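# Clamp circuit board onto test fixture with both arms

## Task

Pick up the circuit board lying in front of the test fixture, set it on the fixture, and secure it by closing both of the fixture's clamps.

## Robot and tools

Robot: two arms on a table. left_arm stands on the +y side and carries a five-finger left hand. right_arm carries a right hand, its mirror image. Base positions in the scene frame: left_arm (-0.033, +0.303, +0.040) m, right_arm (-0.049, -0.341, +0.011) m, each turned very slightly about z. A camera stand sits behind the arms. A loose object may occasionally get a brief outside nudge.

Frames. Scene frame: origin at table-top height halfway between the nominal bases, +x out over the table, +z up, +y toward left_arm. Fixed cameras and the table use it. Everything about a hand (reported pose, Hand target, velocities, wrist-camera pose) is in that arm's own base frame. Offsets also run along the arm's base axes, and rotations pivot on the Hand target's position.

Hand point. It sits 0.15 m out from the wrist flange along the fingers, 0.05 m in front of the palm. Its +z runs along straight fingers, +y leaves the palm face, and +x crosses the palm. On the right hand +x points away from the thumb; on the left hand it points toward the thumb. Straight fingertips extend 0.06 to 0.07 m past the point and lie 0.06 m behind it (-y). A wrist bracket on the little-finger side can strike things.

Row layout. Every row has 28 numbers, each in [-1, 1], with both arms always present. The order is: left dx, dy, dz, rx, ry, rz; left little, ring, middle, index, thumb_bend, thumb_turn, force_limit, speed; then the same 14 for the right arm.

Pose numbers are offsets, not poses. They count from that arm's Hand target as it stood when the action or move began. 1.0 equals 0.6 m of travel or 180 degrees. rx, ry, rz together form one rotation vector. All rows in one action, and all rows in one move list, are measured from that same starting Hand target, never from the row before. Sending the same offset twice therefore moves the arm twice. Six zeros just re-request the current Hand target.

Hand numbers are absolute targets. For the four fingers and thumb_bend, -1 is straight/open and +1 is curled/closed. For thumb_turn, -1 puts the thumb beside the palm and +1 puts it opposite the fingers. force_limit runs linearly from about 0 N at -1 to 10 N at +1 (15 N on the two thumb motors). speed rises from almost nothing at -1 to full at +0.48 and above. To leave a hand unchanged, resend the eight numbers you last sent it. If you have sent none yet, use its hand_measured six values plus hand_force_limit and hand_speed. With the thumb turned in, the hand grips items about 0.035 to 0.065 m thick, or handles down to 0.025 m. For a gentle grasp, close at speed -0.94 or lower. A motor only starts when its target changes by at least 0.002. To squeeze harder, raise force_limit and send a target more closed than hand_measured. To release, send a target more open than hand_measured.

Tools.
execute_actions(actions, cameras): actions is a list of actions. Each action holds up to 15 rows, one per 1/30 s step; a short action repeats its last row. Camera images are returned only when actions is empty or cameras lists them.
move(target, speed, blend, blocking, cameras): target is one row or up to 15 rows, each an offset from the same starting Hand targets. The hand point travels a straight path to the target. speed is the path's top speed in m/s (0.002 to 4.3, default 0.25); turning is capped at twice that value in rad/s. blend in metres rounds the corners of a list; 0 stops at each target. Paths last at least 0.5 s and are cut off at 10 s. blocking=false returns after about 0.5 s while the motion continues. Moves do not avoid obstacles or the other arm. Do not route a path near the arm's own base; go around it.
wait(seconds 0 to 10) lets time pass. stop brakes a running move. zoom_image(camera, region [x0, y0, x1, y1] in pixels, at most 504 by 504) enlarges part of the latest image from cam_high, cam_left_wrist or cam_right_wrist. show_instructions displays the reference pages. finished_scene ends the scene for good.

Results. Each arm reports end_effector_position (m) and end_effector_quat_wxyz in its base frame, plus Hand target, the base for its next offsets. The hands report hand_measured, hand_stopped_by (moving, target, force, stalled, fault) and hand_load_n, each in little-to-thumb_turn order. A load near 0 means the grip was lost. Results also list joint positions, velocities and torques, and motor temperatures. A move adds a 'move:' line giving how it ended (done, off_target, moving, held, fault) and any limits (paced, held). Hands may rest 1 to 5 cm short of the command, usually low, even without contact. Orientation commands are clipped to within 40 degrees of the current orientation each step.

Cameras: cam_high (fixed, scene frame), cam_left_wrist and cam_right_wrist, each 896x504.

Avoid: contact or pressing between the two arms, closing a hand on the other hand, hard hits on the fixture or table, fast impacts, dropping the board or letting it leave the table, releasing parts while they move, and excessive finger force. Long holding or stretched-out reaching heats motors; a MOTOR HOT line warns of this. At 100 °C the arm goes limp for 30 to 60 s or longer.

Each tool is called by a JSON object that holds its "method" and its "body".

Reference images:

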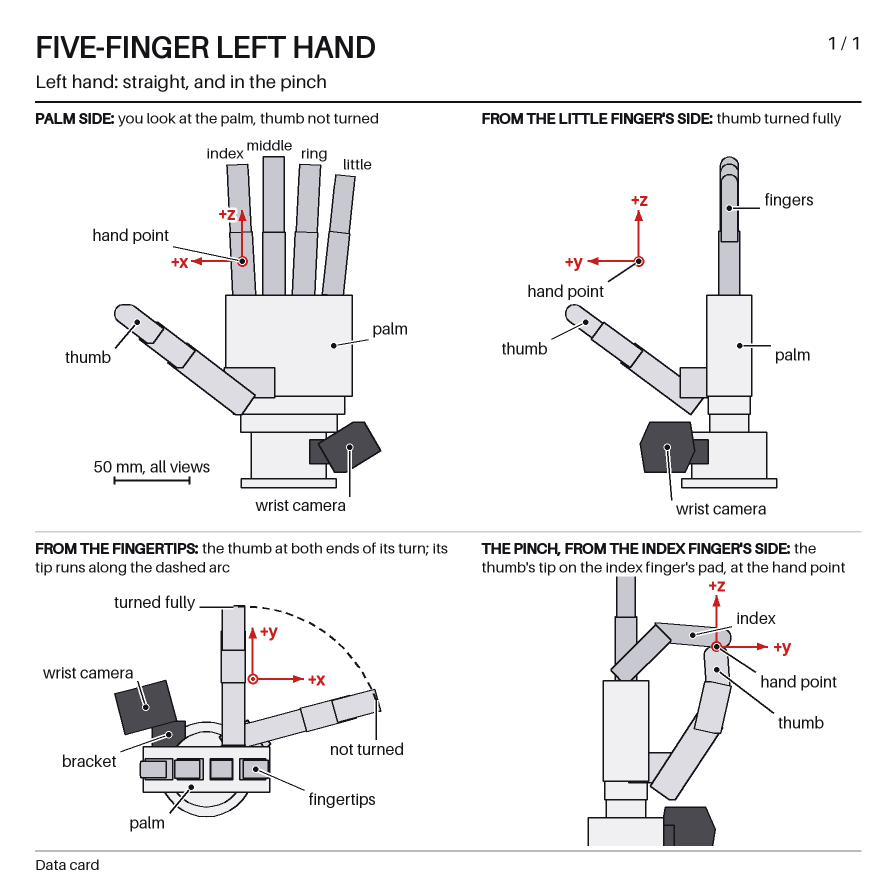

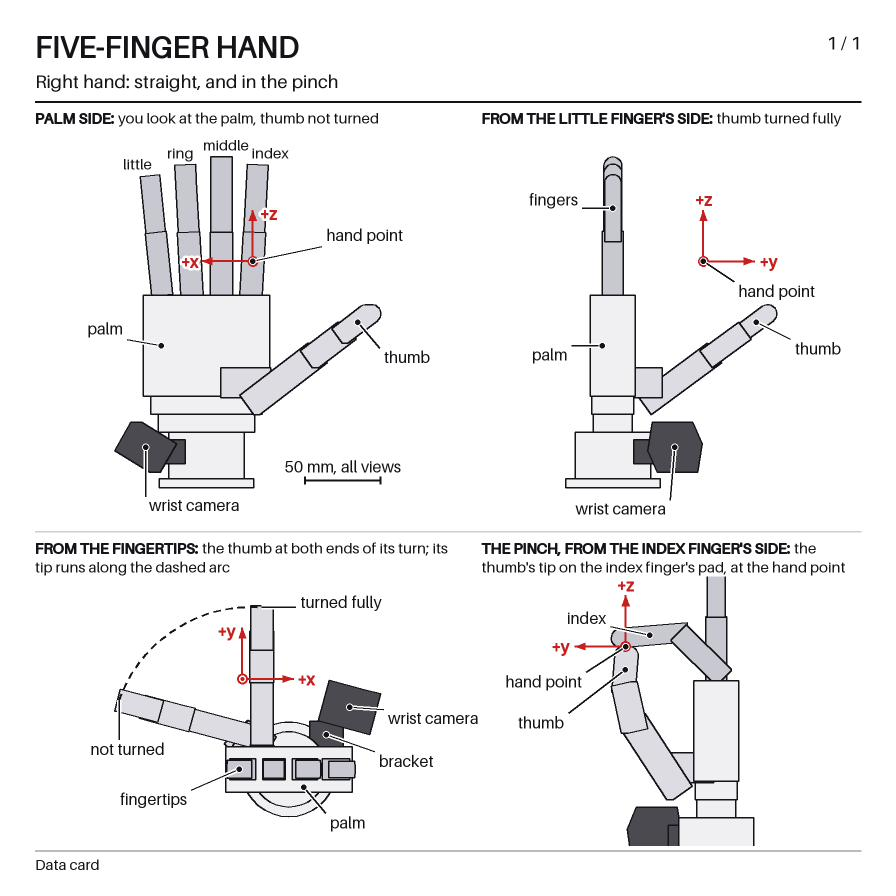

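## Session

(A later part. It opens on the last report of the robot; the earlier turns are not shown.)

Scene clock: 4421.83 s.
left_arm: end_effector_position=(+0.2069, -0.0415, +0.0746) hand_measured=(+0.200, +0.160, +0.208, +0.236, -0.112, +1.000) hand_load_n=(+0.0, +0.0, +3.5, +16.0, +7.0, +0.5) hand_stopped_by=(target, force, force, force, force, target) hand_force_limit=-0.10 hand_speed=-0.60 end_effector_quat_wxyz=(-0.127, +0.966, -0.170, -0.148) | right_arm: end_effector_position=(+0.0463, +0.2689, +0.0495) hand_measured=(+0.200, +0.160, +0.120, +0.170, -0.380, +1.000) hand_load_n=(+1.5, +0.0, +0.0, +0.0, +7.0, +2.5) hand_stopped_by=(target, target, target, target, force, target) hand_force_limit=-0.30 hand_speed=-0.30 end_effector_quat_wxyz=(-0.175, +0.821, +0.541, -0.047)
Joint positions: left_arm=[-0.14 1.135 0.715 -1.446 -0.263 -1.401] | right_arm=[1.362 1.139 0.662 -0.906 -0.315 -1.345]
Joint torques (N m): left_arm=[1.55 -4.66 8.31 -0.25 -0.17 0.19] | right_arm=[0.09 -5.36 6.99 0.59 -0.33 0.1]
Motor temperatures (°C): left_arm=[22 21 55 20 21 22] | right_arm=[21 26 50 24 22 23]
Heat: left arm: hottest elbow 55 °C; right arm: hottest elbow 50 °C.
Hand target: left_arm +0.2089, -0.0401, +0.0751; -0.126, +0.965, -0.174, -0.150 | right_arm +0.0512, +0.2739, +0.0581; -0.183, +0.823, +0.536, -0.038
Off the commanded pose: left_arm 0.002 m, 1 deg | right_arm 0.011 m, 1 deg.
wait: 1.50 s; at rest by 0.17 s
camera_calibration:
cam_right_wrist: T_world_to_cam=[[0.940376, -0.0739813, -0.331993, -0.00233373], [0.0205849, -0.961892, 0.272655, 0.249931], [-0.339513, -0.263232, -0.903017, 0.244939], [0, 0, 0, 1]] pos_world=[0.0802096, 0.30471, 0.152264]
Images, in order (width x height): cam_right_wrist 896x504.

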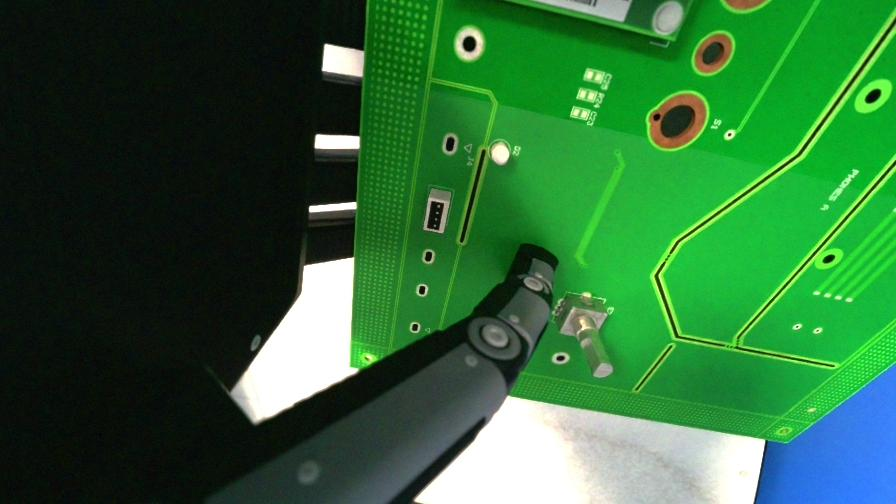

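{"method": "execute_actions", "body": {"actions": [[[0,0,0,0,0,0,0.2,0.6,0.21,0.6,0.35,1,-0.1,-0.6,0,0,0,0,0,0,0.2,0.16,0.12,0.17,-0.8,1,0,-0.1]]]}}

{"method": "move", "body": {"target": [0, 0, 0, 0, 0, 0, 0.2, 0.6, 0.21, 0.6, 0.35, 1, -0.1, -0.6, 0.004, -0.004, 0.02, 0, 0, 0, 0.2, 0.16, 0.12, 0.17, -0.8, 1, 0, -0.1], "speed": 0.04, "cameras": ["cam_right_wrist"]}}

Scene clock: 4433.50 s.
left_arm: end_effector_position=(+0.2069, -0.0415, +0.0746) hand_measured=(+0.200, +0.160, +0.208, +0.236, -0.112, +1.000) hand_load_n=(+0.0, +0.0, +5.0, +15.0, +7.0, +0.5) hand_stopped_by=(target, force, force, force, force, target) hand_force_limit=-0.10 hand_speed=-0.60 end_effector_quat_wxyz=(-0.127, +0.966, -0.170, -0.148) | right_arm: end_effector_position=(+0.0460, +0.2690, +0.0495) hand_measured=(+0.200, +0.160, +0.120, +0.170, -0.800, +1.000) hand_load_n=(+0.5, +0.0, +0.0, +0.0, +0.0, +0.0) hand_stopped_by=(target, target, target, target, target, target) hand_force_limit=0.00 hand_speed=-0.10 end_effector_quat_wxyz=(-0.176, +0.821, +0.541, -0.047)
Joint positions: left_arm=[-0.14 1.135 0.715 -1.446 -0.263 -1.401] | right_arm=[1.362 1.139 0.662 -0.906 -0.316 -1.345]
Joint torques (N m): left_arm=[1.67 -4.6 8.29 -0.28 -0.17 0.19] | right_arm=[0.09 -5.36 6.99 0.58 -0.29 0.1]
Heat: left arm: hottest elbow 54 °C; right arm: hottest elbow 50 °C.
Hand target: left_arm +0.2089, -0.0401, +0.0751; -0.126, +0.965, -0.174, -0.150 | right_arm +0.0511, +0.2740, +0.0582; -0.183, +0.823, +0.536, -0.038
Off the commanded pose: left_arm 0.002 m, 1 deg | right_arm 0.011 m, 1 deg.

Scene clock: 4434.30 s.
left_arm: end_effector_position=(+0.2069, -0.0417, +0.0746) hand_measured=(+0.200, +0.160, +0.208, +0.236, -0.112, +1.000) hand_load_n=(+0.0, +0.0, +3.0, +16.0, +9.0, +1.0) hand_stopped_by=(target, force, force, force, force, target) hand_force_limit=-0.10 hand_speed=-0.60 end_effector_quat_wxyz=(-0.127, +0.966, -0.170, -0.148) | right_arm: end_effector_position=(+0.0464, +0.2593, +0.0545) hand_measured=(+0.200, +0.160, +0.120, +0.170, -0.800, +1.000) hand_load_n=(+1.0, +0.0, +0.0, +0.0, +0.0, +0.0) hand_stopped_by=(target, target, target, target, target, target) hand_force_limit=0.00 hand_speed=-0.10 end_effector_quat_wxyz=(-0.170, +0.824, +0.537, -0.053)
Joint positions: left_arm=[-0.14 1.135 0.715 -1.446 -0.262 -1.401] | right_arm=[1.352 1.118 0.662 -0.947 -0.317 -1.347]
Joint torques (N m): left_arm=[1.61 -4.66 8.31 -0.24 -0.19 0.18] | right_arm=[0.03 -5.19 8.39 0.42 -0.32 0.02]
Heat: left arm: hottest elbow 54 °C; right arm: hottest elbow 50 °C.
Hand target: left_arm +0.2089, -0.0402, +0.0751; -0.125, +0.965, -0.174, -0.150 | right_arm +0.0535, +0.2716, +0.0702; -0.183, +0.823, +0.536, -0.038
Off the commanded pose: left_arm 0.003 m, 1 deg | right_arm 0.021 m, 2 deg.
move: off_target (right_arm)
camera_calibration:
cam_right_wrist: T_world_to_cam=[[0.937803, -0.0870998, -0.336064, 0.00227443], [0.0148816, -0.957041, 0.28957, 0.237333], [-0.346849, -0.27656, -0.89622, 0.250432], [0, 0, 0, 1]] pos_world=[0.0811971, 0.296595, 0.156482]
Images, in order (width x height): cam_right_wrist 896x504.

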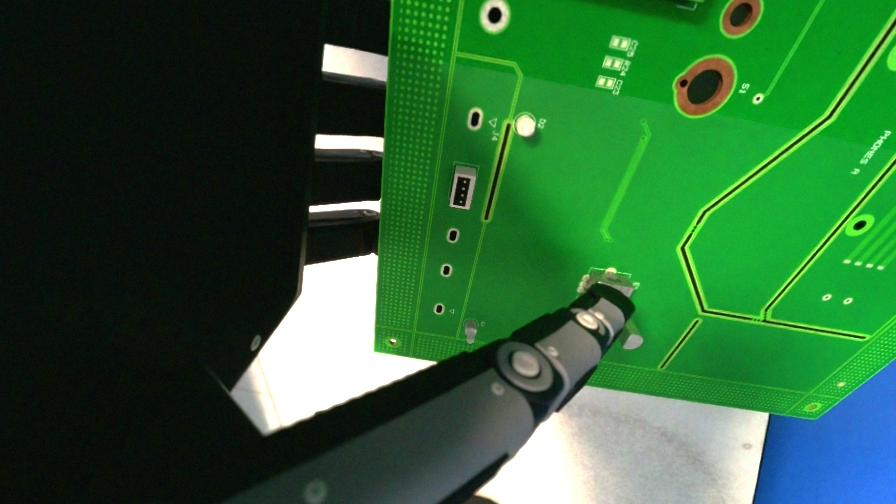

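{"method": "execute_actions", "body": {"actions": [[[0,0,0,0,0,0,0.2,0.6,0.21,0.6,0.35,1,-0.1,-0.6,0,0,0,0,0,0,0.2,0.16,0.12,0.17,0.35,1,-0.3,-0.3]]], "cameras": ["cam_right_wrist"]}}

Scene clock: 4440.97 s.
left_arm: end_effector_position=(+0.2069, -0.0418, +0.0746) hand_measured=(+0.200, +0.160, +0.208, +0.236, -0.112, +1.000) hand_load_n=(+0.0, +0.0, +3.0, +15.5, +9.0, +1.0) hand_stopped_by=(target, force, force, force, force, target) hand_force_limit=-0.10 hand_speed=-0.60 end_effector_quat_wxyz=(-0.127, +0.966, -0.170, -0.148) | right_arm: end_effector_position=(+0.0467, +0.2591, +0.0545) hand_measured=(+0.200, +0.160, +0.120, +0.170, -0.142, +1.000) hand_load_n=(+2.0, +0.0, +0.0, +0.0, +4.5, +1.0) hand_stopped_by=(target, target, target, target, force, target) hand_force_limit=-0.30 hand_speed=-0.30 end_effector_quat_wxyz=(-0.169, +0.822, +0.541, -0.053)
Joint positions: left_arm=[-0.14 1.135 0.715 -1.446 -0.262 -1.401] | right_arm=[1.352 1.118 0.662 -0.949 -0.317 -1.355]
Joint torques (N m): left_arm=[1.61 -4.6 8.29 -0.25 -0.21 0.19] | right_arm=[0.09 -5.19 8.39 0.49 -0.31 0.11]
Heat: left arm: hottest elbow 54 °C; right arm: hottest elbow 50 °C.
Hand target: left_arm +0.2089, -0.0402, +0.0751; -0.126, +0.965, -0.174, -0.150 | right_arm +0.0535, +0.2716, +0.0701; -0.183, +0.823, +0.536, -0.038
Off the commanded pose: left_arm 0.003 m, 1 deg | right_arm 0.021 m, 2 deg.
camera_calibration:
cam_right_wrist: T_world_to_cam=[[0.938963, -0.0794009, -0.334729, -0.000226415], [0.0222941, -0.95691, 0.289526, 0.236695], [-0.343294, -0.279317, -0.896734, 0.251006], [0, 0, 0, 1]] pos_world=[0.0811046, 0.296588, 0.15648]
Images, in order (width x height): cam_right_wrist 896x504.

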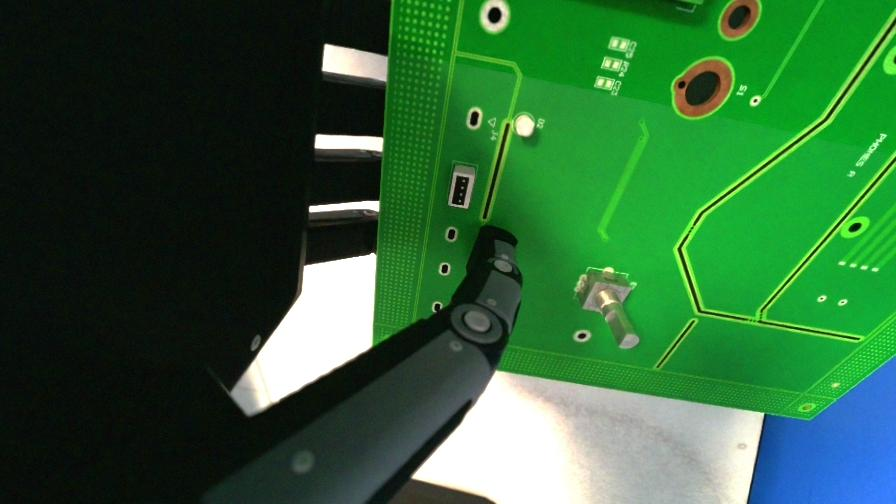

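{"method": "execute_actions", "body": {"actions": [[[0,0,0,0,0,0,0.2,0.6,0.21,0.6,0.35,1,-0.1,-0.6,0,0,0,0,0,0,0.2,0.16,0.12,0.17,-0.8,1,0,-0.1]]]}}

{"method": "move", "body": {"target": [0, 0, 0, 0, 0, 0, 0.2, 0.6, 0.21, 0.6, 0.35, 1, -0.1, -0.6, 0.022, -0.006, -0.006, 0, 0, 0, 0.2, 0.16, 0.12, 0.17, -0.8, 1, 0, -0.1], "speed": 0.04, "cameras": ["cam_right_wrist"]}}

Scene clock: 4447.60 s.
left_arm: end_effector_position=(+0.2069, -0.0418, +0.0746) hand_measured=(+0.200, +0.160, +0.208, +0.236, -0.112, +1.000) hand_load_n=(+0.0, +0.0, +4.0, +15.5, +9.0, +1.0) hand_stopped_by=(target, force, force, force, force, target) hand_force_limit=-0.10 hand_speed=-0.60 end_effector_quat_wxyz=(-0.127, +0.966, -0.170, -0.148) | right_arm: end_effector_position=(+0.0466, +0.2591, +0.0545) hand_measured=(+0.200, +0.160, +0.120, +0.170, -0.800, +1.000) hand_load_n=(+0.5, +0.0, +0.0, +0.0, +0.0, +0.0) hand_stopped_by=(target, target, target, target, target, target) hand_force_limit=0.00 hand_speed=-0.10 end_effector_quat_wxyz=(-0.170, +0.822, +0.541, -0.054)
Joint positions: left_arm=[-0.14 1.135 0.715 -1.446 -0.262 -1.401] | right_arm=[1.352 1.118 0.662 -0.949 -0.318 -1.355]
Joint torques (N m): left_arm=[1.67 -4.66 8.32 -0.27 -0.2 0.19] | right_arm=[0.03 -5.19 8.39 0.5 -0.27 0.1]
Heat: left arm: hottest elbow 54 °C; right arm: hottest elbow 51 °C.
Hand target: left_arm +0.2089, -0.0402, +0.0751; -0.126, +0.965, -0.174, -0.150 | right_arm +0.0536, +0.2715, +0.0701; -0.183, +0.823, +0.536, -0.038
Off the commanded pose: left_arm 0.003 m, 1 deg | right_arm 0.021 m, 2 deg.

Scene clock: 4448.57 s.
left_arm: end_effector_position=(+0.2069, -0.0416, +0.0746) hand_measured=(+0.200, +0.160, +0.208, +0.236, -0.112, +1.000) hand_load_n=(+0.5, +0.0, +3.0, +15.0, +10.5, +1.5) hand_stopped_by=(target, force, force, force, force, target) hand_force_limit=-0.10 hand_speed=-0.60 end_effector_quat_wxyz=(-0.127, +0.966, -0.170, -0.148) | right_arm: end_effector_position=(+0.0591, +0.2567, +0.0544) hand_measured=(+0.200, +0.160, +0.120, +0.170, -0.800, +1.000) hand_load_n=(+0.5, +0.5, +0.0, +0.0, +0.0, +0.0) hand_stopped_by=(target, target, target, target, target, target) hand_force_limit=0.00 hand_speed=-0.10 end_effector_quat_wxyz=(-0.173, +0.825, +0.536, -0.052)
Joint positions: left_arm=[-0.14 1.135 0.715 -1.446 -0.262 -1.401] | right_arm=[1.303 1.118 0.662 -0.956 -0.327 -1.395]
Joint torques (N m): left_arm=[1.61 -4.72 8.29 -0.25 -0.18 0.19] | right_arm=[0.03 -4.54 8.09 0.59 -0.3 0.01]
Heat: left arm: hottest elbow 54 °C; right arm: hottest elbow 51 °C.
Hand target: left_arm +0.2089, -0.0402, +0.0751; -0.126, +0.965, -0.175, -0.150 | right_arm +0.0667, +0.2680, +0.0665; -0.183, +0.823, +0.536, -0.038
Off the commanded pose: left_arm 0.003 m, 1 deg | right_arm 0.018 m, 2 deg.
move: off_target (right_arm)
camera_calibration:
cam_right_wrist: T_world_to_cam=[[0.937168, -0.087358, -0.337764, -0.00971511], [0.0128107, -0.958874, 0.283544, 0.235573], [-0.348643, -0.270056, -0.897507, 0.252427], [0, 0, 0, 1]] pos_world=[0.0940938, 0.293205, 0.156478]
Images, in order (width x height): cam_right_wrist 896x504.

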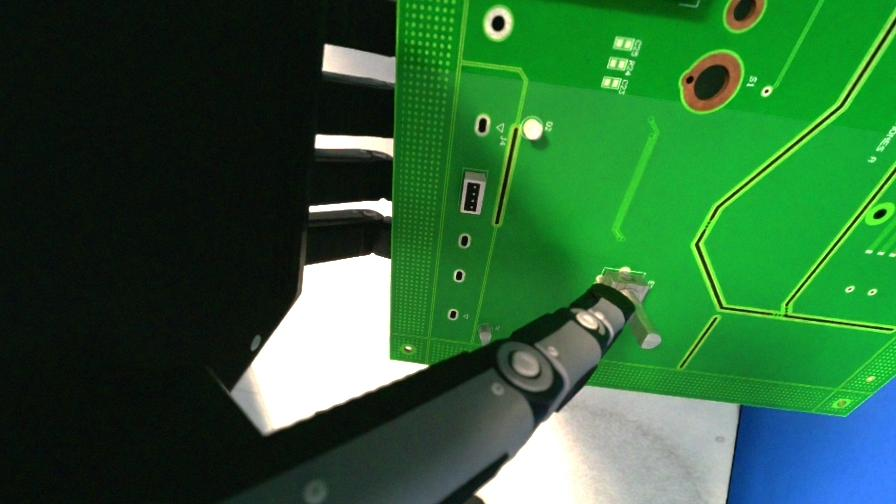

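{"method": "move", "body": {"target": [[0, 0, 0, 0, 0, 0, 0.2, 0.6, 0.21, 0.6, 0.35, 1, -0.1, -0.6, -0.012, -0.01, -0.032, 0, 0, 0, 0.2, 0.16, 0.12, 0.17, -0.8, 1, 0, -0.1],[0, 0, 0, 0, 0, 0, 0.2, 0.6, 0.21, 0.6, 0.35, 1, -0.1, -0.6, 0.012, -0.018, -0.038, 0, 0, 0, 0.2, 0.16, 0.12, 0.17, -0.8, 1, 0, -0.1]], "speed": 0.05, "cameras": ["cam_right_wrist"]}}

Scene clock: 4459.27 s.
left_arm: end_effector_position=(+0.2075, -0.0417, +0.0745) hand_measured=(+0.200, +0.160, +0.208, +0.236, -0.112, +1.000) hand_load_n=(+0.0, +0.0, +5.0, +13.5, +10.0, +1.5) hand_stopped_by=(target, force, force, force, force, target) hand_force_limit=-0.10 hand_speed=-0.60 end_effector_quat_wxyz=(-0.127, +0.966, -0.170, -0.147) | right_arm: end_effector_position=(+0.0695, +0.2575, +0.0460) hand_measured=(+0.200, +0.160, +0.120, +0.170, -0.800, +1.000) hand_load_n=(+0.5, +0.5, +0.0, +0.0, +0.0, +0.0) hand_stopped_by=(target, target, target, target, target, target) hand_force_limit=0.00 hand_speed=-0.10 end_effector_quat_wxyz=(-0.183, +0.822, +0.538, -0.041)
Joint positions: left_arm=[-0.14 1.135 0.715 -1.443 -0.262 -1.401] | right_arm=[1.265 1.119 0.638 -0.913 -0.336 -1.434]
Joint torques (N m): left_arm=[1.67 -4.66 8.29 -0.36 -0.18 0.19] | right_arm=[0.09 -3.6 5.64 1.13 -0.26 0.01]
Heat: left arm: hottest elbow 54 °C; right arm: hottest elbow 51 °C.
Hand target: left_arm +0.2090, -0.0402, +0.0751; -0.126, +0.965, -0.175, -0.150 | right_arm +0.0740, +0.2572, +0.0437; -0.183, +0.823, +0.536, -0.038
Off the commanded pose: left_arm 0.002 m, 1 deg | right_arm 0.005 m, 0 deg.
move: done
camera_calibration:
cam_right_wrist: T_world_to_cam=[[0.939335, -0.077593, -0.334109, -0.0251157], [0.0109007, -0.966831, 0.255183, 0.242143], [-0.342828, -0.243344, -0.907333, 0.241956], [0, 0, 0, 1]] pos_world=[0.103902, 0.291042, 0.149353]
Images, in order (width x height): cam_right_wrist 896x504.

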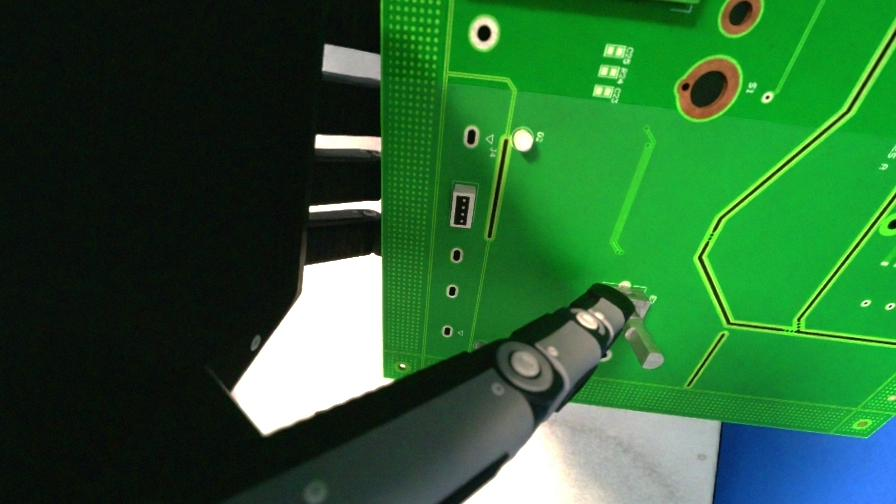

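{"method": "execute_actions", "body": {"actions": [[[0,0,0,0,0,0,0.2,0.6,0.21,0.6,0.35,1,-0.1,-0.6,0,0,0,0,0,0,0.2,0.16,0.12,0.17,-0.55,1,0,-0.1]]], "cameras": ["cam_right_wrist"]}}

{"method": "zoom_image", "body": {"camera": "cam_right_wrist", "region": [320, 130, 720, 430]}}

Scene clock: 4470.23 s.
left_arm: end_effector_position=(+0.2075, -0.0417, +0.0745) hand_measured=(+0.200, +0.160, +0.208, +0.236, -0.112, +1.000) hand_load_n=(+0.0, +0.0, +5.0, +13.5, +10.0, +1.5) hand_stopped_by=(target, force, force, force, force, target) hand_force_limit=-0.10 hand_speed=-0.60 end_effector_quat_wxyz=(-0.127, +0.966, -0.170, -0.147) | right_arm: end_effector_position=(+0.0696, +0.2576, +0.0460) hand_measured=(+0.200, +0.160, +0.120, +0.170, -0.550, +1.000) hand_load_n=(+0.5, +0.0, +0.0, +0.0, +0.0, +0.0) hand_stopped_by=(target, target, target, target, target, target) hand_force_limit=0.00 hand_speed=-0.10 end_effector_quat_wxyz=(-0.183, +0.822, +0.538, -0.041)
Joint positions: left_arm=[-0.14 1.135 0.715 -1.443 -0.262 -1.401] | right_arm=[1.265 1.119 0.638 -0.913 -0.336 -1.435]
Joint torques (N m): left_arm=[1.61 -4.6 8.31 -0.35 -0.17 0.19] | right_arm=[0.03 -3.6 5.65 1.11 -0.26 0.01]
Heat: left arm: hottest elbow 54 °C; right arm: hottest elbow 48 °C.
Hand target: left_arm +0.2090, -0.0402, +0.0751; -0.126, +0.965, -0.175, -0.150 | right_arm +0.0739, +0.2572, +0.0437; -0.183, +0.823, +0.536, -0.038
Off the commanded pose: left_arm 0.002 m, 1 deg | right_arm 0.005 m, 0 deg.
camera_calibration:
cam_right_wrist: T_world_to_cam=[[0.939468, -0.0767864, -0.333923, -0.025393], [0.0115795, -0.966893, 0.254918, 0.24213], [-0.342442, -0.243354, -0.907476, 0.24194], [0, 0, 0, 1]] pos_world=[0.103902, 0.291041, 0.149352]
Images, in order (width x height): cam_right_wrist 896x504.

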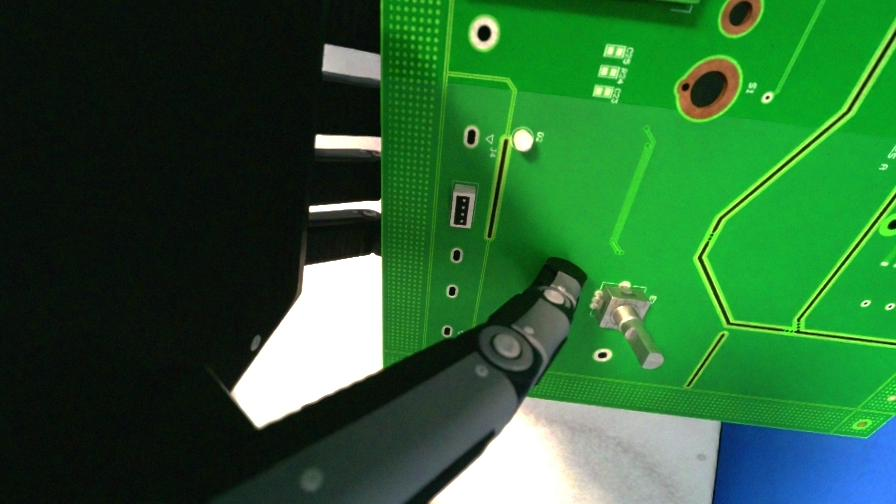

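Scaled by 1.260.

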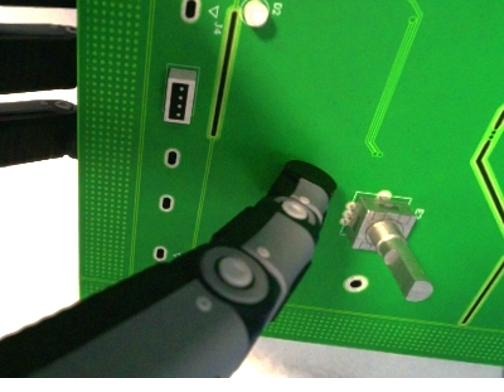

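{"method": "move", "body": {"target": [0, 0, 0, 0, 0, 0, 0.2, 0.6, 0.21, 0.6, 0.35, 1, -0.1, -0.6, 0.02, -0.009, -0.0075, 0, 0, 0, 0.2, 0.16, 0.12, 0.17, -0.55, 1, 0, -0.1], "speed": 0.04, "cameras": ["cam_right_wrist"]}}

Scene clock: 4482.27 s.
left_arm: end_effector_position=(+0.2075, -0.0418, +0.0745) hand_measured=(+0.200, +0.160, +0.208, +0.236, -0.112, +1.000) hand_load_n=(+0.0, +0.0, +5.0, +13.5, +10.0, +1.5) hand_stopped_by=(target, force, force, force, force, target) hand_force_limit=-0.10 hand_speed=-0.60 end_effector_quat_wxyz=(-0.127, +0.966, -0.170, -0.147) | right_arm: end_effector_position=(+0.0813, +0.2535, +0.0419) hand_measured=(+0.200, +0.160, +0.120, +0.170, -0.550, +1.000) hand_load_n=(+0.5, +0.0, +0.0, +0.0, +0.0, +1.0) hand_stopped_by=(target, target, target, target, target, target) hand_force_limit=0.00 hand_speed=-0.10 end_effector_quat_wxyz=(-0.184, +0.821, +0.538, -0.040)
Joint positions: left_arm=[-0.14 1.135 0.715 -1.443 -0.262 -1.401] | right_arm=[1.218 1.127 0.632 -0.913 -0.344 -1.485]
Joint torques (N m): left_arm=[1.61 -4.6 8.31 -0.34 -0.19 0.19] | right_arm=[-0.09 -3.6 5.52 1.03 -0.25 0.01]
Heat: left arm: hottest elbow 54 °C; right arm: hottest elbow 47 °C.
Hand target: left_arm +0.2090, -0.0402, +0.0751; -0.125, +0.965, -0.175, -0.150 | right_arm +0.0860, +0.2517, +0.0392; -0.183, +0.823, +0.536, -0.038
Off the commanded pose: left_arm 0.002 m, 1 deg | right_arm 0.006 m, 0 deg.
move: done
camera_calibration:
cam_right_wrist: T_world_to_cam=[[0.939783, -0.0745936, -0.333533, -0.0386472], [0.0127056, -0.967592, 0.252199, 0.239301], [-0.341537, -0.24125, -0.908378, 0.240749], [0, 0, 0, 1]] pos_world=[0.115504, 0.286744, 0.14545]
Images, in order (width x height): cam_right_wrist 896x504.

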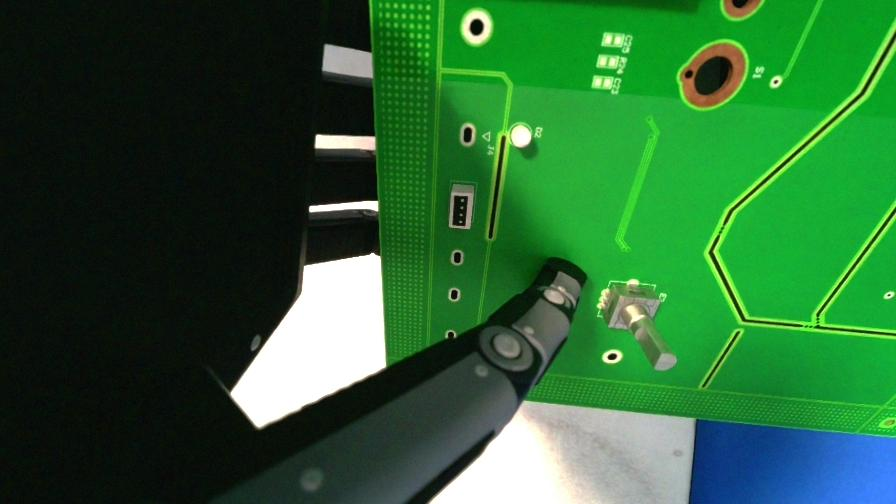

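{"method": "wait", "body": {"seconds": 0.1, "cameras": ["all"]}}

{"method": "zoom_image", "body": {"camera": "cam_high", "region": [290, 120, 490, 300]}}

Scene clock: 4488.53 s.
left_arm: end_effector_position=(+0.2075, -0.0418, +0.0745) hand_measured=(+0.200, +0.160, +0.208, +0.236, -0.112, +1.000) hand_load_n=(+0.0, +0.0, +5.0, +13.5, +10.5, +1.5) hand_stopped_by=(target, force, force, force, force, target) hand_force_limit=-0.10 hand_speed=-0.60 end_effector_quat_wxyz=(-0.127, +0.966, -0.170, -0.147) | right_arm: end_effector_position=(+0.0813, +0.2535, +0.0419) hand_measured=(+0.200, +0.160, +0.120, +0.170, -0.550, +1.000) hand_load_n=(+0.5, +0.0, +0.0, +0.5, +0.0, +0.5) hand_stopped_by=(target, target, target, target, target, target) hand_force_limit=0.00 hand_speed=-0.10 end_effector_quat_wxyz=(-0.184, +0.821, +0.538, -0.040)
Joint positions: left_arm=[-0.14 1.135 0.715 -1.443 -0.262 -1.401] | right_arm=[1.218 1.127 0.632 -0.913 -0.344 -1.485]
Joint torques (N m): left_arm=[1.61 -4.72 8.32 -0.36 -0.19 0.19] | right_arm=[-0.03 -3.6 5.49 1.03 -0.25 0.01]
Heat: left arm: hottest elbow 54 °C; right arm: hottest elbow 46 °C.
Hand target: left_arm +0.2090, -0.0402, +0.0751; -0.125, +0.965, -0.175, -0.150 | right_arm +0.0860, +0.2517, +0.0392; -0.183, +0.823, +0.536, -0.038
Off the commanded pose: left_arm 0.002 m, 1 deg | right_arm 0.006 m, 0 deg.
wait: 0.10 s; at rest from the start
camera_calibration:
cam_left_wrist: T_world_to_cam=[[0.573137, 0.809764, 0.125685, -0.097559], [0.803549, -0.585436, 0.107579, -0.193898], [0.160694, 0.0393365, -0.98622, 0.158454], [0, 0, 0, 1]] pos_world=[0.186259, -0.0407481, 0.189392]
cam_right_wrist: T_world_to_cam=[[0.939783, -0.0745936, -0.333533, -0.0386472], [0.0127056, -0.967592, 0.252199, 0.239301], [-0.341537, -0.24125, -0.908378, 0.240749], [0, 0, 0, 1]] pos_world=[0.115504, 0.286744, 0.14545]

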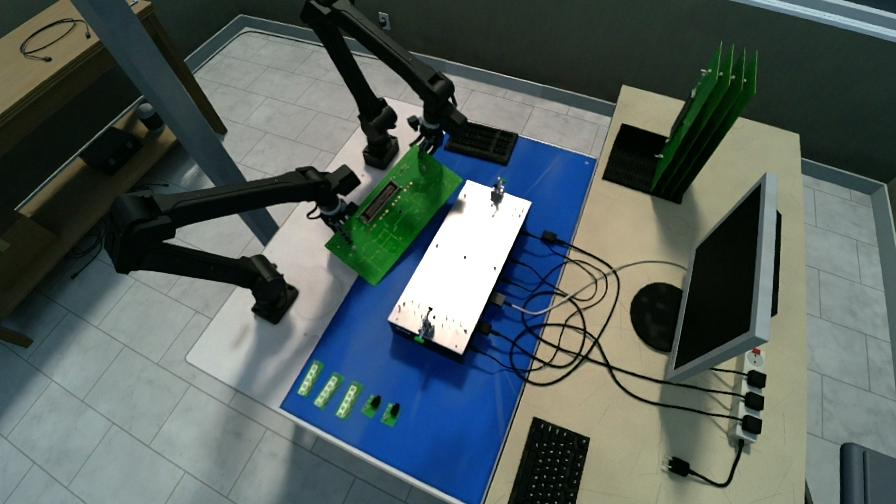

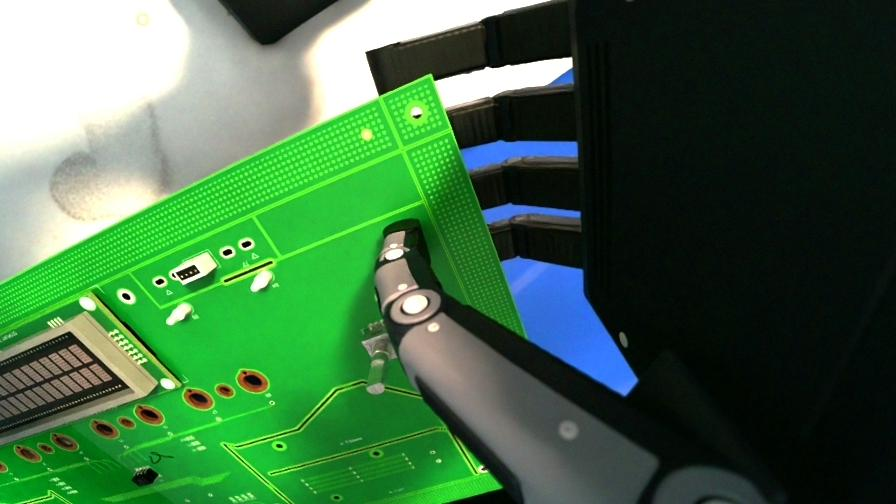

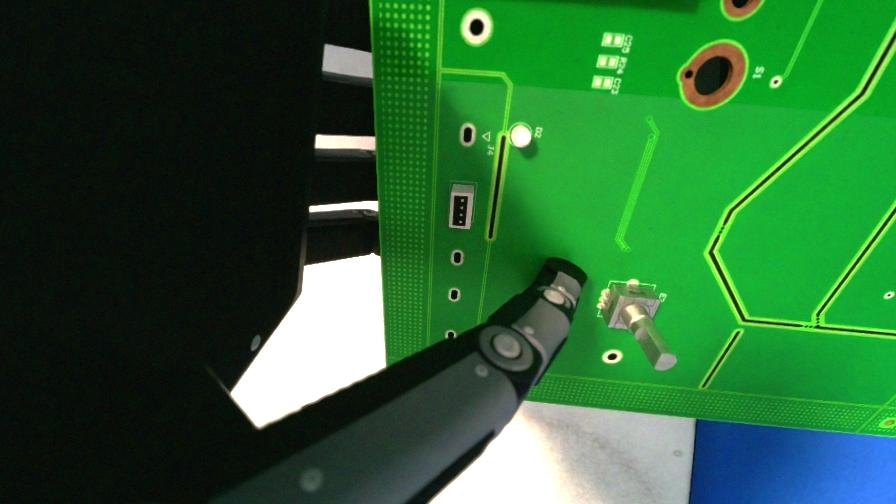

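Scaled by 2.520.

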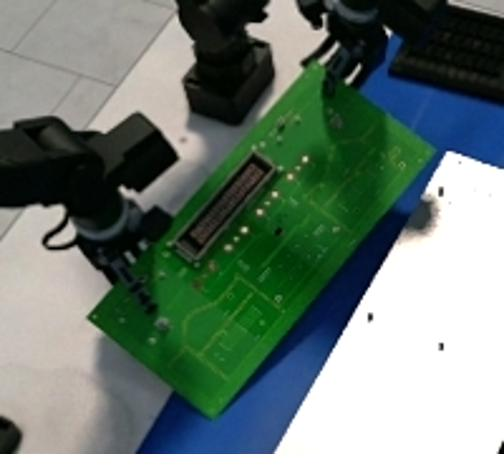

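{"method": "move", "body": {"target": [[0, 0, 0, 0, 0, 0, 0.2, 0.6, 0.21, 0.6, 0.35, 1, -0.1, -0.6, -0.0117, 0.0072, -0.018, 0, 0, 0, 0.2, 0.16, 0.12, 0.17, -1, 1, 0, 0.2],[0, 0, 0, 0, 0, 0, 0.2, 0.6, 0.21, 0.6, 0.35, 1, -0.1, -0.6, 0.01, 0.0, -0.023, 0, 0, 0, 0.2, 0.16, 0.12, 0.17, -1, 1, 0, 0.2]], "speed": 0.04, "cameras": ["cam_right_wrist"]}}

Scene clock: 4507.53 s.
left_arm: end_effector_position=(+0.2092, -0.0428, +0.0741) hand_measured=(+0.200, +0.160, +0.208, +0.236, -0.112, +1.000) hand_load_n=(+4.5, +0.0, +7.5, +11.0, +8.5, +1.5) hand_stopped_by=(target, force, force, force, force, target) hand_force_limit=-0.10 hand_speed=-0.60 end_effector_quat_wxyz=(-0.125, +0.967, -0.170, -0.144) | right_arm: end_effector_position=(+0.0850, +0.2565, +0.0325) hand_measured=(+0.200, +0.160, +0.120, +0.170, -1.000, +1.000) hand_load_n=(+0.0, +0.0, +0.0, +0.0, -2.5, +0.5) hand_stopped_by=(target, target, target, target, target, target) hand_force_limit=0.00 hand_speed=0.20 end_effector_quat_wxyz=(-0.190, +0.822, +0.535, -0.039)
Joint positions: left_arm=[-0.14 1.135 0.715 -1.437 -0.258 -1.401] | right_arm=[1.204 1.15 0.62 -0.872 -0.353 -1.491]
Joint torques (N m): left_arm=[1.61 -4.72 8.31 -0.64 -0.32 0.18] | right_arm=[-0.56 -2.96 5.05 1.1 -0.01 -0.12]
Motor temperatures (°C): left_arm=[22 20 54 20 21 22] | right_arm=[21 26 44 24 22 23]
Heat: left arm: hottest elbow 54 °C; right arm: hottest elbow 44 °C.
Hand target: left_arm +0.2089, -0.0402, +0.0751; -0.126, +0.965, -0.175, -0.150 | right_arm +0.0920, +0.2518, +0.0255; -0.183, +0.823, +0.536, -0.038
Off the commanded pose: left_arm 0.003 m, 1 deg | right_arm 0.011 m, 1 deg.
move: off_target (right_arm)
camera_calibration:
cam_right_wrist: T_world_to_cam=[[0.937628, -0.0780774, -0.338759, -0.043738], [0.00671809, -0.970201, 0.242207, 0.246062], [-0.347575, -0.229376, -0.909163, 0.23171], [0, 0, 0, 1]] pos_world=[0.119893, 0.288463, 0.136247]
Images, in order (width x height): cam_right_wrist 896x504.

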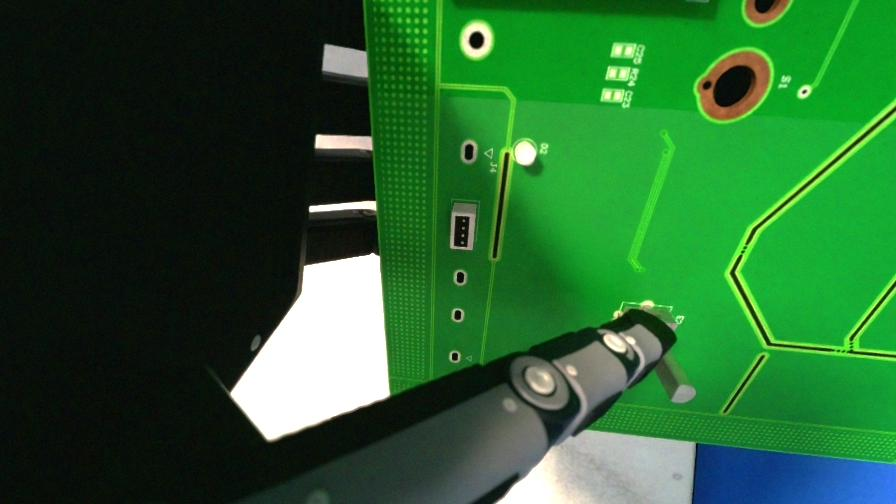

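{"method": "move", "body": {"target": [[0, 0, 0, 0, 0, 0, 0.2, 0.6, 0.21, 0.6, 0.35, 1, -0.1, -0.6, -0.0283, 0.027, 0.012, 0, 0, 0, 0.2, 0.16, 0.12, 0.17, -1, 1, 0, 0.2]], "speed": 0.04, "cameras": ["cam_right_wrist"]}}

Scene clock: 4538.17 s.
left_arm: end_effector_position=(+0.2092, -0.0427, +0.0741) hand_measured=(+0.200, +0.160, +0.208, +0.236, -0.112, +1.000) hand_load_n=(+2.5, +0.5, +6.5, +12.0, +8.5, +2.0) hand_stopped_by=(target, force, force, force, force, target) hand_force_limit=-0.10 hand_speed=-0.60 end_effector_quat_wxyz=(-0.125, +0.967, -0.170, -0.144) | right_arm: end_effector_position=(+0.0726, +0.2566, +0.0279) hand_measured=(+0.200, +0.160, +0.120, +0.170, -1.000, +1.000) hand_load_n=(+0.0, +0.0, +0.0, +0.0, +0.0, +0.0) hand_stopped_by=(target, target, target, target, target, target) hand_force_limit=0.00 hand_speed=0.20 end_effector_quat_wxyz=(-0.176, +0.823, +0.537, -0.048)
Joint positions: left_arm=[-0.14 1.135 0.715 -1.437 -0.259 -1.401] | right_arm=[1.255 1.169 0.62 -0.869 -0.335 -1.446]
Joint torques (N m): left_arm=[1.55 -4.72 8.32 -0.65 -0.31 0.19] | right_arm=[1.73 -3.84 7.01 1.28 -0.23 0.19]
Heat: left arm: hottest elbow 54 °C; right arm: hottest elbow 43 °C.
Hand target: left_arm +0.2089, -0.0402, +0.0751; -0.125, +0.965, -0.175, -0.150 | right_arm +0.0750, +0.2681, +0.0327; -0.183, +0.823, +0.536, -0.038
Off the commanded pose: left_arm 0.003 m, 1 deg | right_arm 0.013 m, 1 deg.
move: off_target (right_arm)
camera_calibration:
cam_right_wrist: T_world_to_cam=[[0.938164, -0.0829726, -0.336102, -0.0325743], [0.0128964, -0.961804, 0.273436, 0.243901], [-0.345952, -0.260862, -0.901259, 0.230908], [0, 0, 0, 1]] pos_world=[0.107298, 0.292117, 0.130469]
Images, in order (width x height): cam_right_wrist 896x504.

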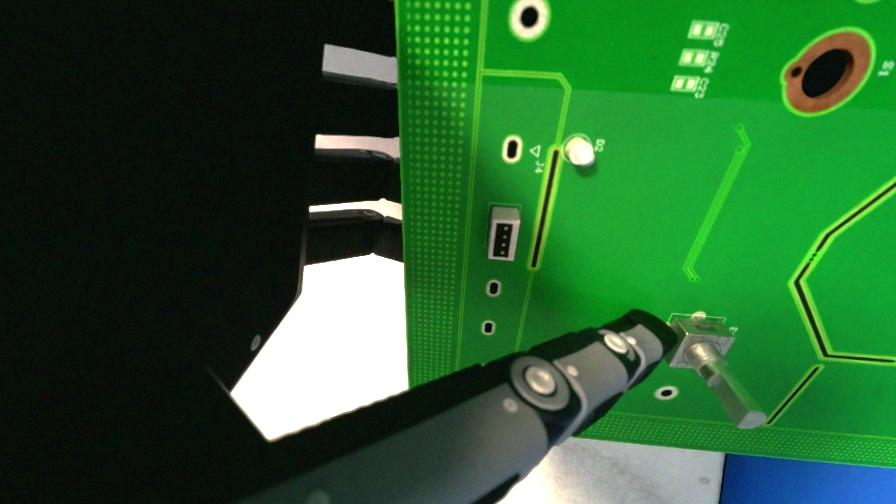

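{"method": "move", "body": {"target": [[0, 0, 0, 0, 0, 0, 0.2, 0.6, 0.21, 0.6, 0.35, 1, -0.1, -0.6, 0.0, 0.022, 0.01, 0, 0, 0, 0.2, 0.16, 0.12, 0.17, -1, 1, 0, 0.2]], "speed": 0.04, "cameras": ["cam_right_wrist"]}}

Scene clock: 4542.53 s.
left_arm: end_effector_position=(+0.2092, -0.0427, +0.0741) hand_measured=(+0.200, +0.160, +0.208, +0.238, -0.112, +1.000) hand_load_n=(+7.0, +0.0, +8.0, +10.0, +9.0, +1.0) hand_stopped_by=(target, force, force, force, force, target) hand_force_limit=-0.10 hand_speed=-0.60 end_effector_quat_wxyz=(-0.125, +0.967, -0.170, -0.144) | right_arm: end_effector_position=(+0.0715, +0.2569, +0.0249) hand_measured=(+0.200, +0.160, +0.120, +0.170, -1.000, +1.000) hand_load_n=(+0.0, +0.0, +0.0, +0.5, +0.0, +1.5) hand_stopped_by=(target, target, target, target, target, target) hand_force_limit=0.00 hand_speed=0.20 end_effector_quat_wxyz=(-0.168, +0.828, +0.532, -0.053)
Joint positions: left_arm=[-0.14 1.135 0.715 -1.437 -0.259 -1.401] | right_arm=[1.262 1.19 0.627 -0.869 -0.328 -1.428]
Joint torques (N m): left_arm=[1.61 -4.66 8.32 -0.64 -0.31 0.18] | right_arm=[2.37 -3.84 9.1 0.96 -0.42 0.13]
Heat: left arm: hottest elbow 54 °C; right arm: hottest elbow 44 °C.
Hand target: left_arm +0.2089, -0.0402, +0.0751; -0.125, +0.965, -0.175, -0.150 | right_arm +0.0750, +0.2812, +0.0387; -0.183, +0.823, +0.536, -0.038
Off the commanded pose: left_arm 0.003 m, 1 deg | right_arm 0.028 m, 2 deg.
move: off_target (right_arm)
camera_calibration:
cam_right_wrist: T_world_to_cam=[[0.936599, -0.0998833, -0.335865, -0.0279895], [0.00329762, -0.955957, 0.293489, 0.243711], [-0.350387, -0.27599, -0.895019, 0.231964], [0, 0, 0, 1]] pos_world=[0.106688, 0.294201, 0.126685]
Images, in order (width x height): cam_right_wrist 896x504.

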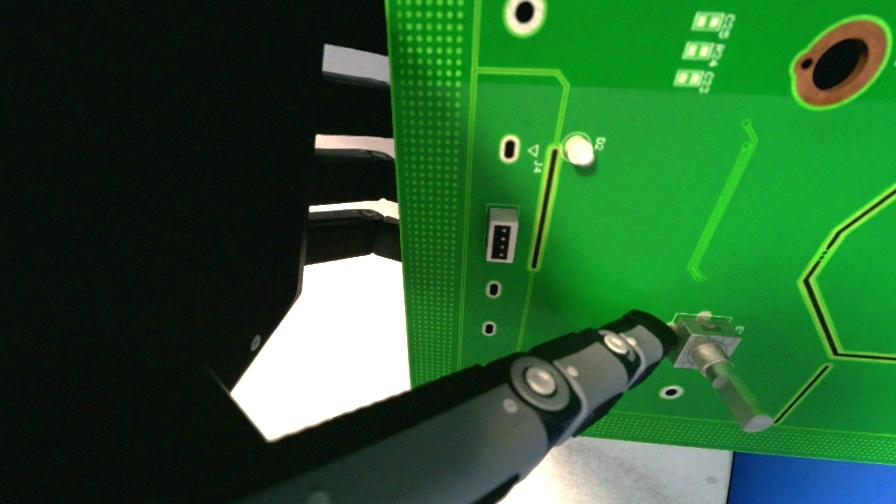

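{"method": "move", "body": {"target": [[0, 0, 0, 0, 0, 0, 0.2, 0.6, 0.21, 0.6, 0.35, 1, -0.1, -0.6, 0.0, 0.015, 0.005, 0, 0, 0, 0.2, 0.16, 0.12, 0.17, -1, 1, 0, 0.2]], "speed": 0.04, "cameras": ["cam_right_wrist"]}}

Scene clock: 4548.43 s.
left_arm: end_effector_position=(+0.2092, -0.0427, +0.0741) hand_measured=(+0.200, +0.160, +0.208, +0.238, -0.112, +1.000) hand_load_n=(+6.5, +0.0, +7.5, +10.0, +9.0, +1.5) hand_stopped_by=(target, force, force, force, force, target) hand_force_limit=-0.10 hand_speed=-0.60 end_effector_quat_wxyz=(-0.125, +0.967, -0.170, -0.144) | right_arm: end_effector_position=(+0.0710, +0.2656, +0.0274) hand_measured=(+0.200, +0.160, +0.120, +0.170, -1.000, +1.000) hand_load_n=(+0.0, +0.0, +0.0, +0.0, +0.5, +2.0) hand_stopped_by=(target, target, target, target, target, target) hand_force_limit=0.00 hand_speed=0.20 end_effector_quat_wxyz=(-0.169, +0.829, +0.531, -0.054)
Joint positions: left_arm=[-0.14 1.135 0.715 -1.437 -0.259 -1.401] | right_arm=[1.272 1.21 0.65 -0.869 -0.328 -1.415]
Joint torques (N m): left_arm=[1.67 -4.66 8.32 -0.64 -0.31 0.18] | right_arm=[2.26 -4.19 9.22 0.91 -0.37 0.12]
Heat: left arm: hottest elbow 54 °C; right arm: hottest elbow 44 °C.
Hand target: left_arm +0.2089, -0.0402, +0.0751; -0.125, +0.965, -0.175, -0.150 | right_arm +0.0749, +0.2902, +0.0416; -0.183, +0.823, +0.536, -0.038
Off the commanded pose: left_arm 0.003 m, 1 deg | right_arm 0.029 m, 3 deg.
move: off_target (right_arm)
camera_calibration:
cam_right_wrist: T_world_to_cam=[[0.935781, -0.102615, -0.337318, -0.0251243], [0.00119261, -0.955784, 0.294066, 0.251327], [-0.352579, -0.275584, -0.894283, 0.236467], [0, 0, 0, 1]] pos_world=[0.106584, 0.302803, 0.129087]
Images, in order (width x height): cam_right_wrist 896x504.

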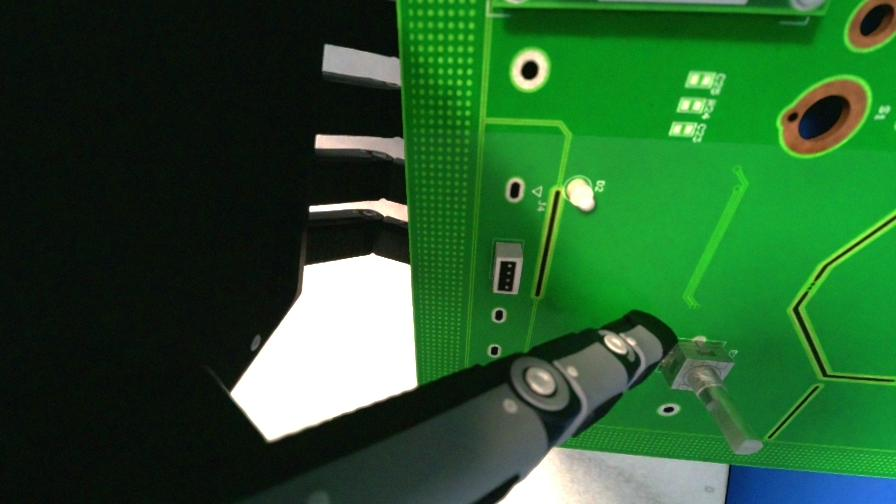

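{"method": "execute_actions", "body": {"actions": [[[0,0,0,0,0,0,0.2,0.6,0.21,0.6,0.35,1,-0.1,-0.6,0,0,0,0,0,0,0.2,0.16,0.12,0.17,-0.55,1,0,-0.1]]]}}

{"method": "move", "body": {"target": [0, 0, 0, 0, 0, 0, 0.2, 0.6, 0.21, 0.6, 0.35, 1, -0.1, -0.6, 0.0252, -0.072, -0.0302, 0.0069, -0.0069, 0.0319, 0.2, 0.16, 0.12, 0.17, -0.55, 1, 0, -0.1], "speed": 0.04, "cameras": ["cam_right_wrist", "cam_left_wrist"]}}

Scene clock: 4577.57 s.
left_arm: end_effector_position=(+0.2101, -0.0426, +0.0739) hand_measured=(+0.198, +0.160, +0.208, +0.238, -0.112, +1.000) hand_load_n=(+15.5, +0.0, +10.5, +6.0, +9.5, +0.0) hand_stopped_by=(target, force, force, force, force, target) hand_force_limit=-0.10 hand_speed=-0.60 end_effector_quat_wxyz=(-0.126, +0.967, -0.170, -0.142) | right_arm: end_effector_position=(+0.0738, +0.2666, +0.0288) hand_measured=(+0.200, +0.160, +0.120, +0.170, -0.838, +1.000) hand_load_n=(+0.0, +0.0, +0.0, +0.0, +7.0, +3.5) hand_stopped_by=(target, target, target, target, force, target) hand_force_limit=0.00 hand_speed=-0.10 end_effector_quat_wxyz=(-0.165, +0.830, +0.530, -0.049)
Joint positions: left_arm=[-0.14 1.135 0.715 -1.434 -0.26 -1.4] | right_arm=[1.272 1.21 0.654 -0.869 -0.316 -1.411]
Joint torques (N m): left_arm=[1.55 -4.72 8.32 -0.8 -0.26 0.19] | right_arm=[2.26 -4.13 8.92 0.94 -0.83 0.08]
Heat: left arm: hottest elbow 54 °C; right arm: hottest elbow 47 °C.
Hand target: left_arm +0.2089, -0.0402, +0.0751; -0.125, +0.965, -0.175, -0.150 | right_arm +0.0750, +0.2902, +0.0417; -0.183, +0.823, +0.536, -0.038
Off the commanded pose: left_arm 0.003 m, 1 deg | right_arm 0.027 m, 3 deg.

Scene clock: 4579.37 s.
left_arm: end_effector_position=(+0.2101, -0.0426, +0.0739) hand_measured=(+0.200, +0.160, +0.208, +0.238, -0.112, +1.000) hand_load_n=(+6.0, +0.0, +7.0, +10.5, +8.5, +1.0) hand_stopped_by=(target, force, force, force, force, target) hand_force_limit=-0.10 hand_speed=-0.60 end_effector_quat_wxyz=(-0.126, +0.967, -0.170, -0.142) | right_arm: end_effector_position=(+0.0866, +0.2544, +0.0283) hand_measured=(+0.200, +0.160, +0.120, +0.170, -0.836, +1.000) hand_load_n=(+0.0, +0.0, +0.0, +0.0, -1.5, -2.5) hand_stopped_by=(target, target, target, target, force, target) hand_force_limit=0.00 hand_speed=-0.10 end_effector_quat_wxyz=(-0.188, +0.790, +0.582, -0.031)
Joint positions: left_arm=[-0.14 1.135 0.715 -1.434 -0.26 -1.4] | right_arm=[1.21 1.14 0.6 -0.872 -0.351 -1.603]
Joint torques (N m): left_arm=[1.61 -4.66 8.35 -0.79 -0.26 0.18] | right_arm=[-0.26 -4.01 4.63 0.87 -0.2 0.01]
Heat: left arm: hottest elbow 54 °C; right arm: hottest elbow 47 °C.
Hand target: left_arm +0.2089, -0.0402, +0.0751; -0.126, +0.965, -0.175, -0.150 | right_arm +0.0900, +0.2469, +0.0235; -0.184, +0.794, +0.579, -0.033
Off the commanded pose: left_arm 0.003 m, 1 deg | right_arm 0.009 m, 1 deg.
move: done
camera_calibration:
cam_left_wrist: T_world_to_cam=[[0.571788, 0.81027, 0.128532, -0.0982579], [0.80259, -0.584935, 0.117049, -0.19684], [0.170024, 0.0362313, -0.984774, 0.155284], [0, 0, 0, 1]] pos_world=[0.187763, -0.0411495, 0.188589]
cam_right_wrist: T_world_to_cam=[[0.949613, 0.0321047, -0.311777, -0.0767226], [0.106253, -0.968811, 0.223864, 0.23653], [-0.294866, -0.245712, -0.923407, 0.22783], [0, 0, 0, 1]] pos_world=[0.114904, 0.287596, 0.133509]
Images, in order (width x height): cam_left_wrist 896x504, cam_right_wrist 896x504.

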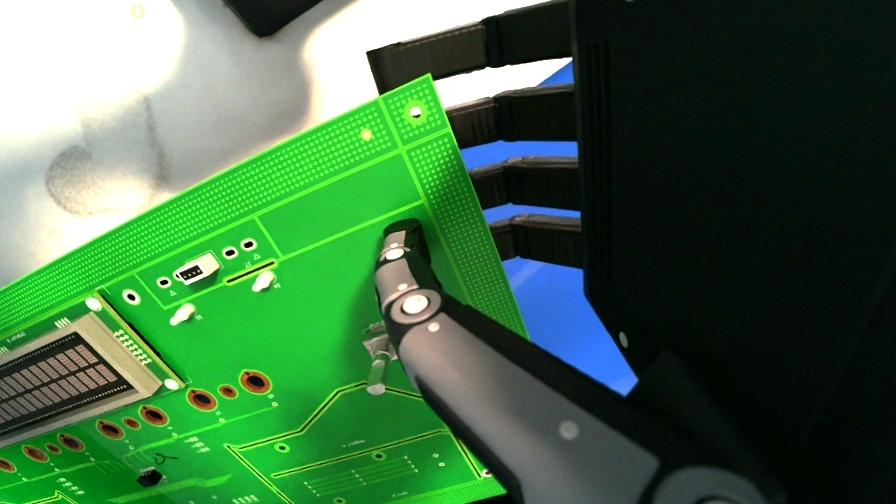

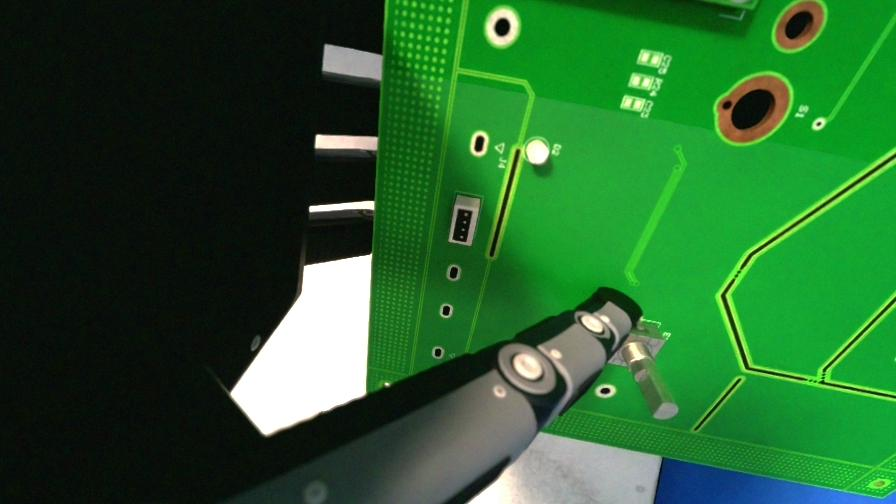

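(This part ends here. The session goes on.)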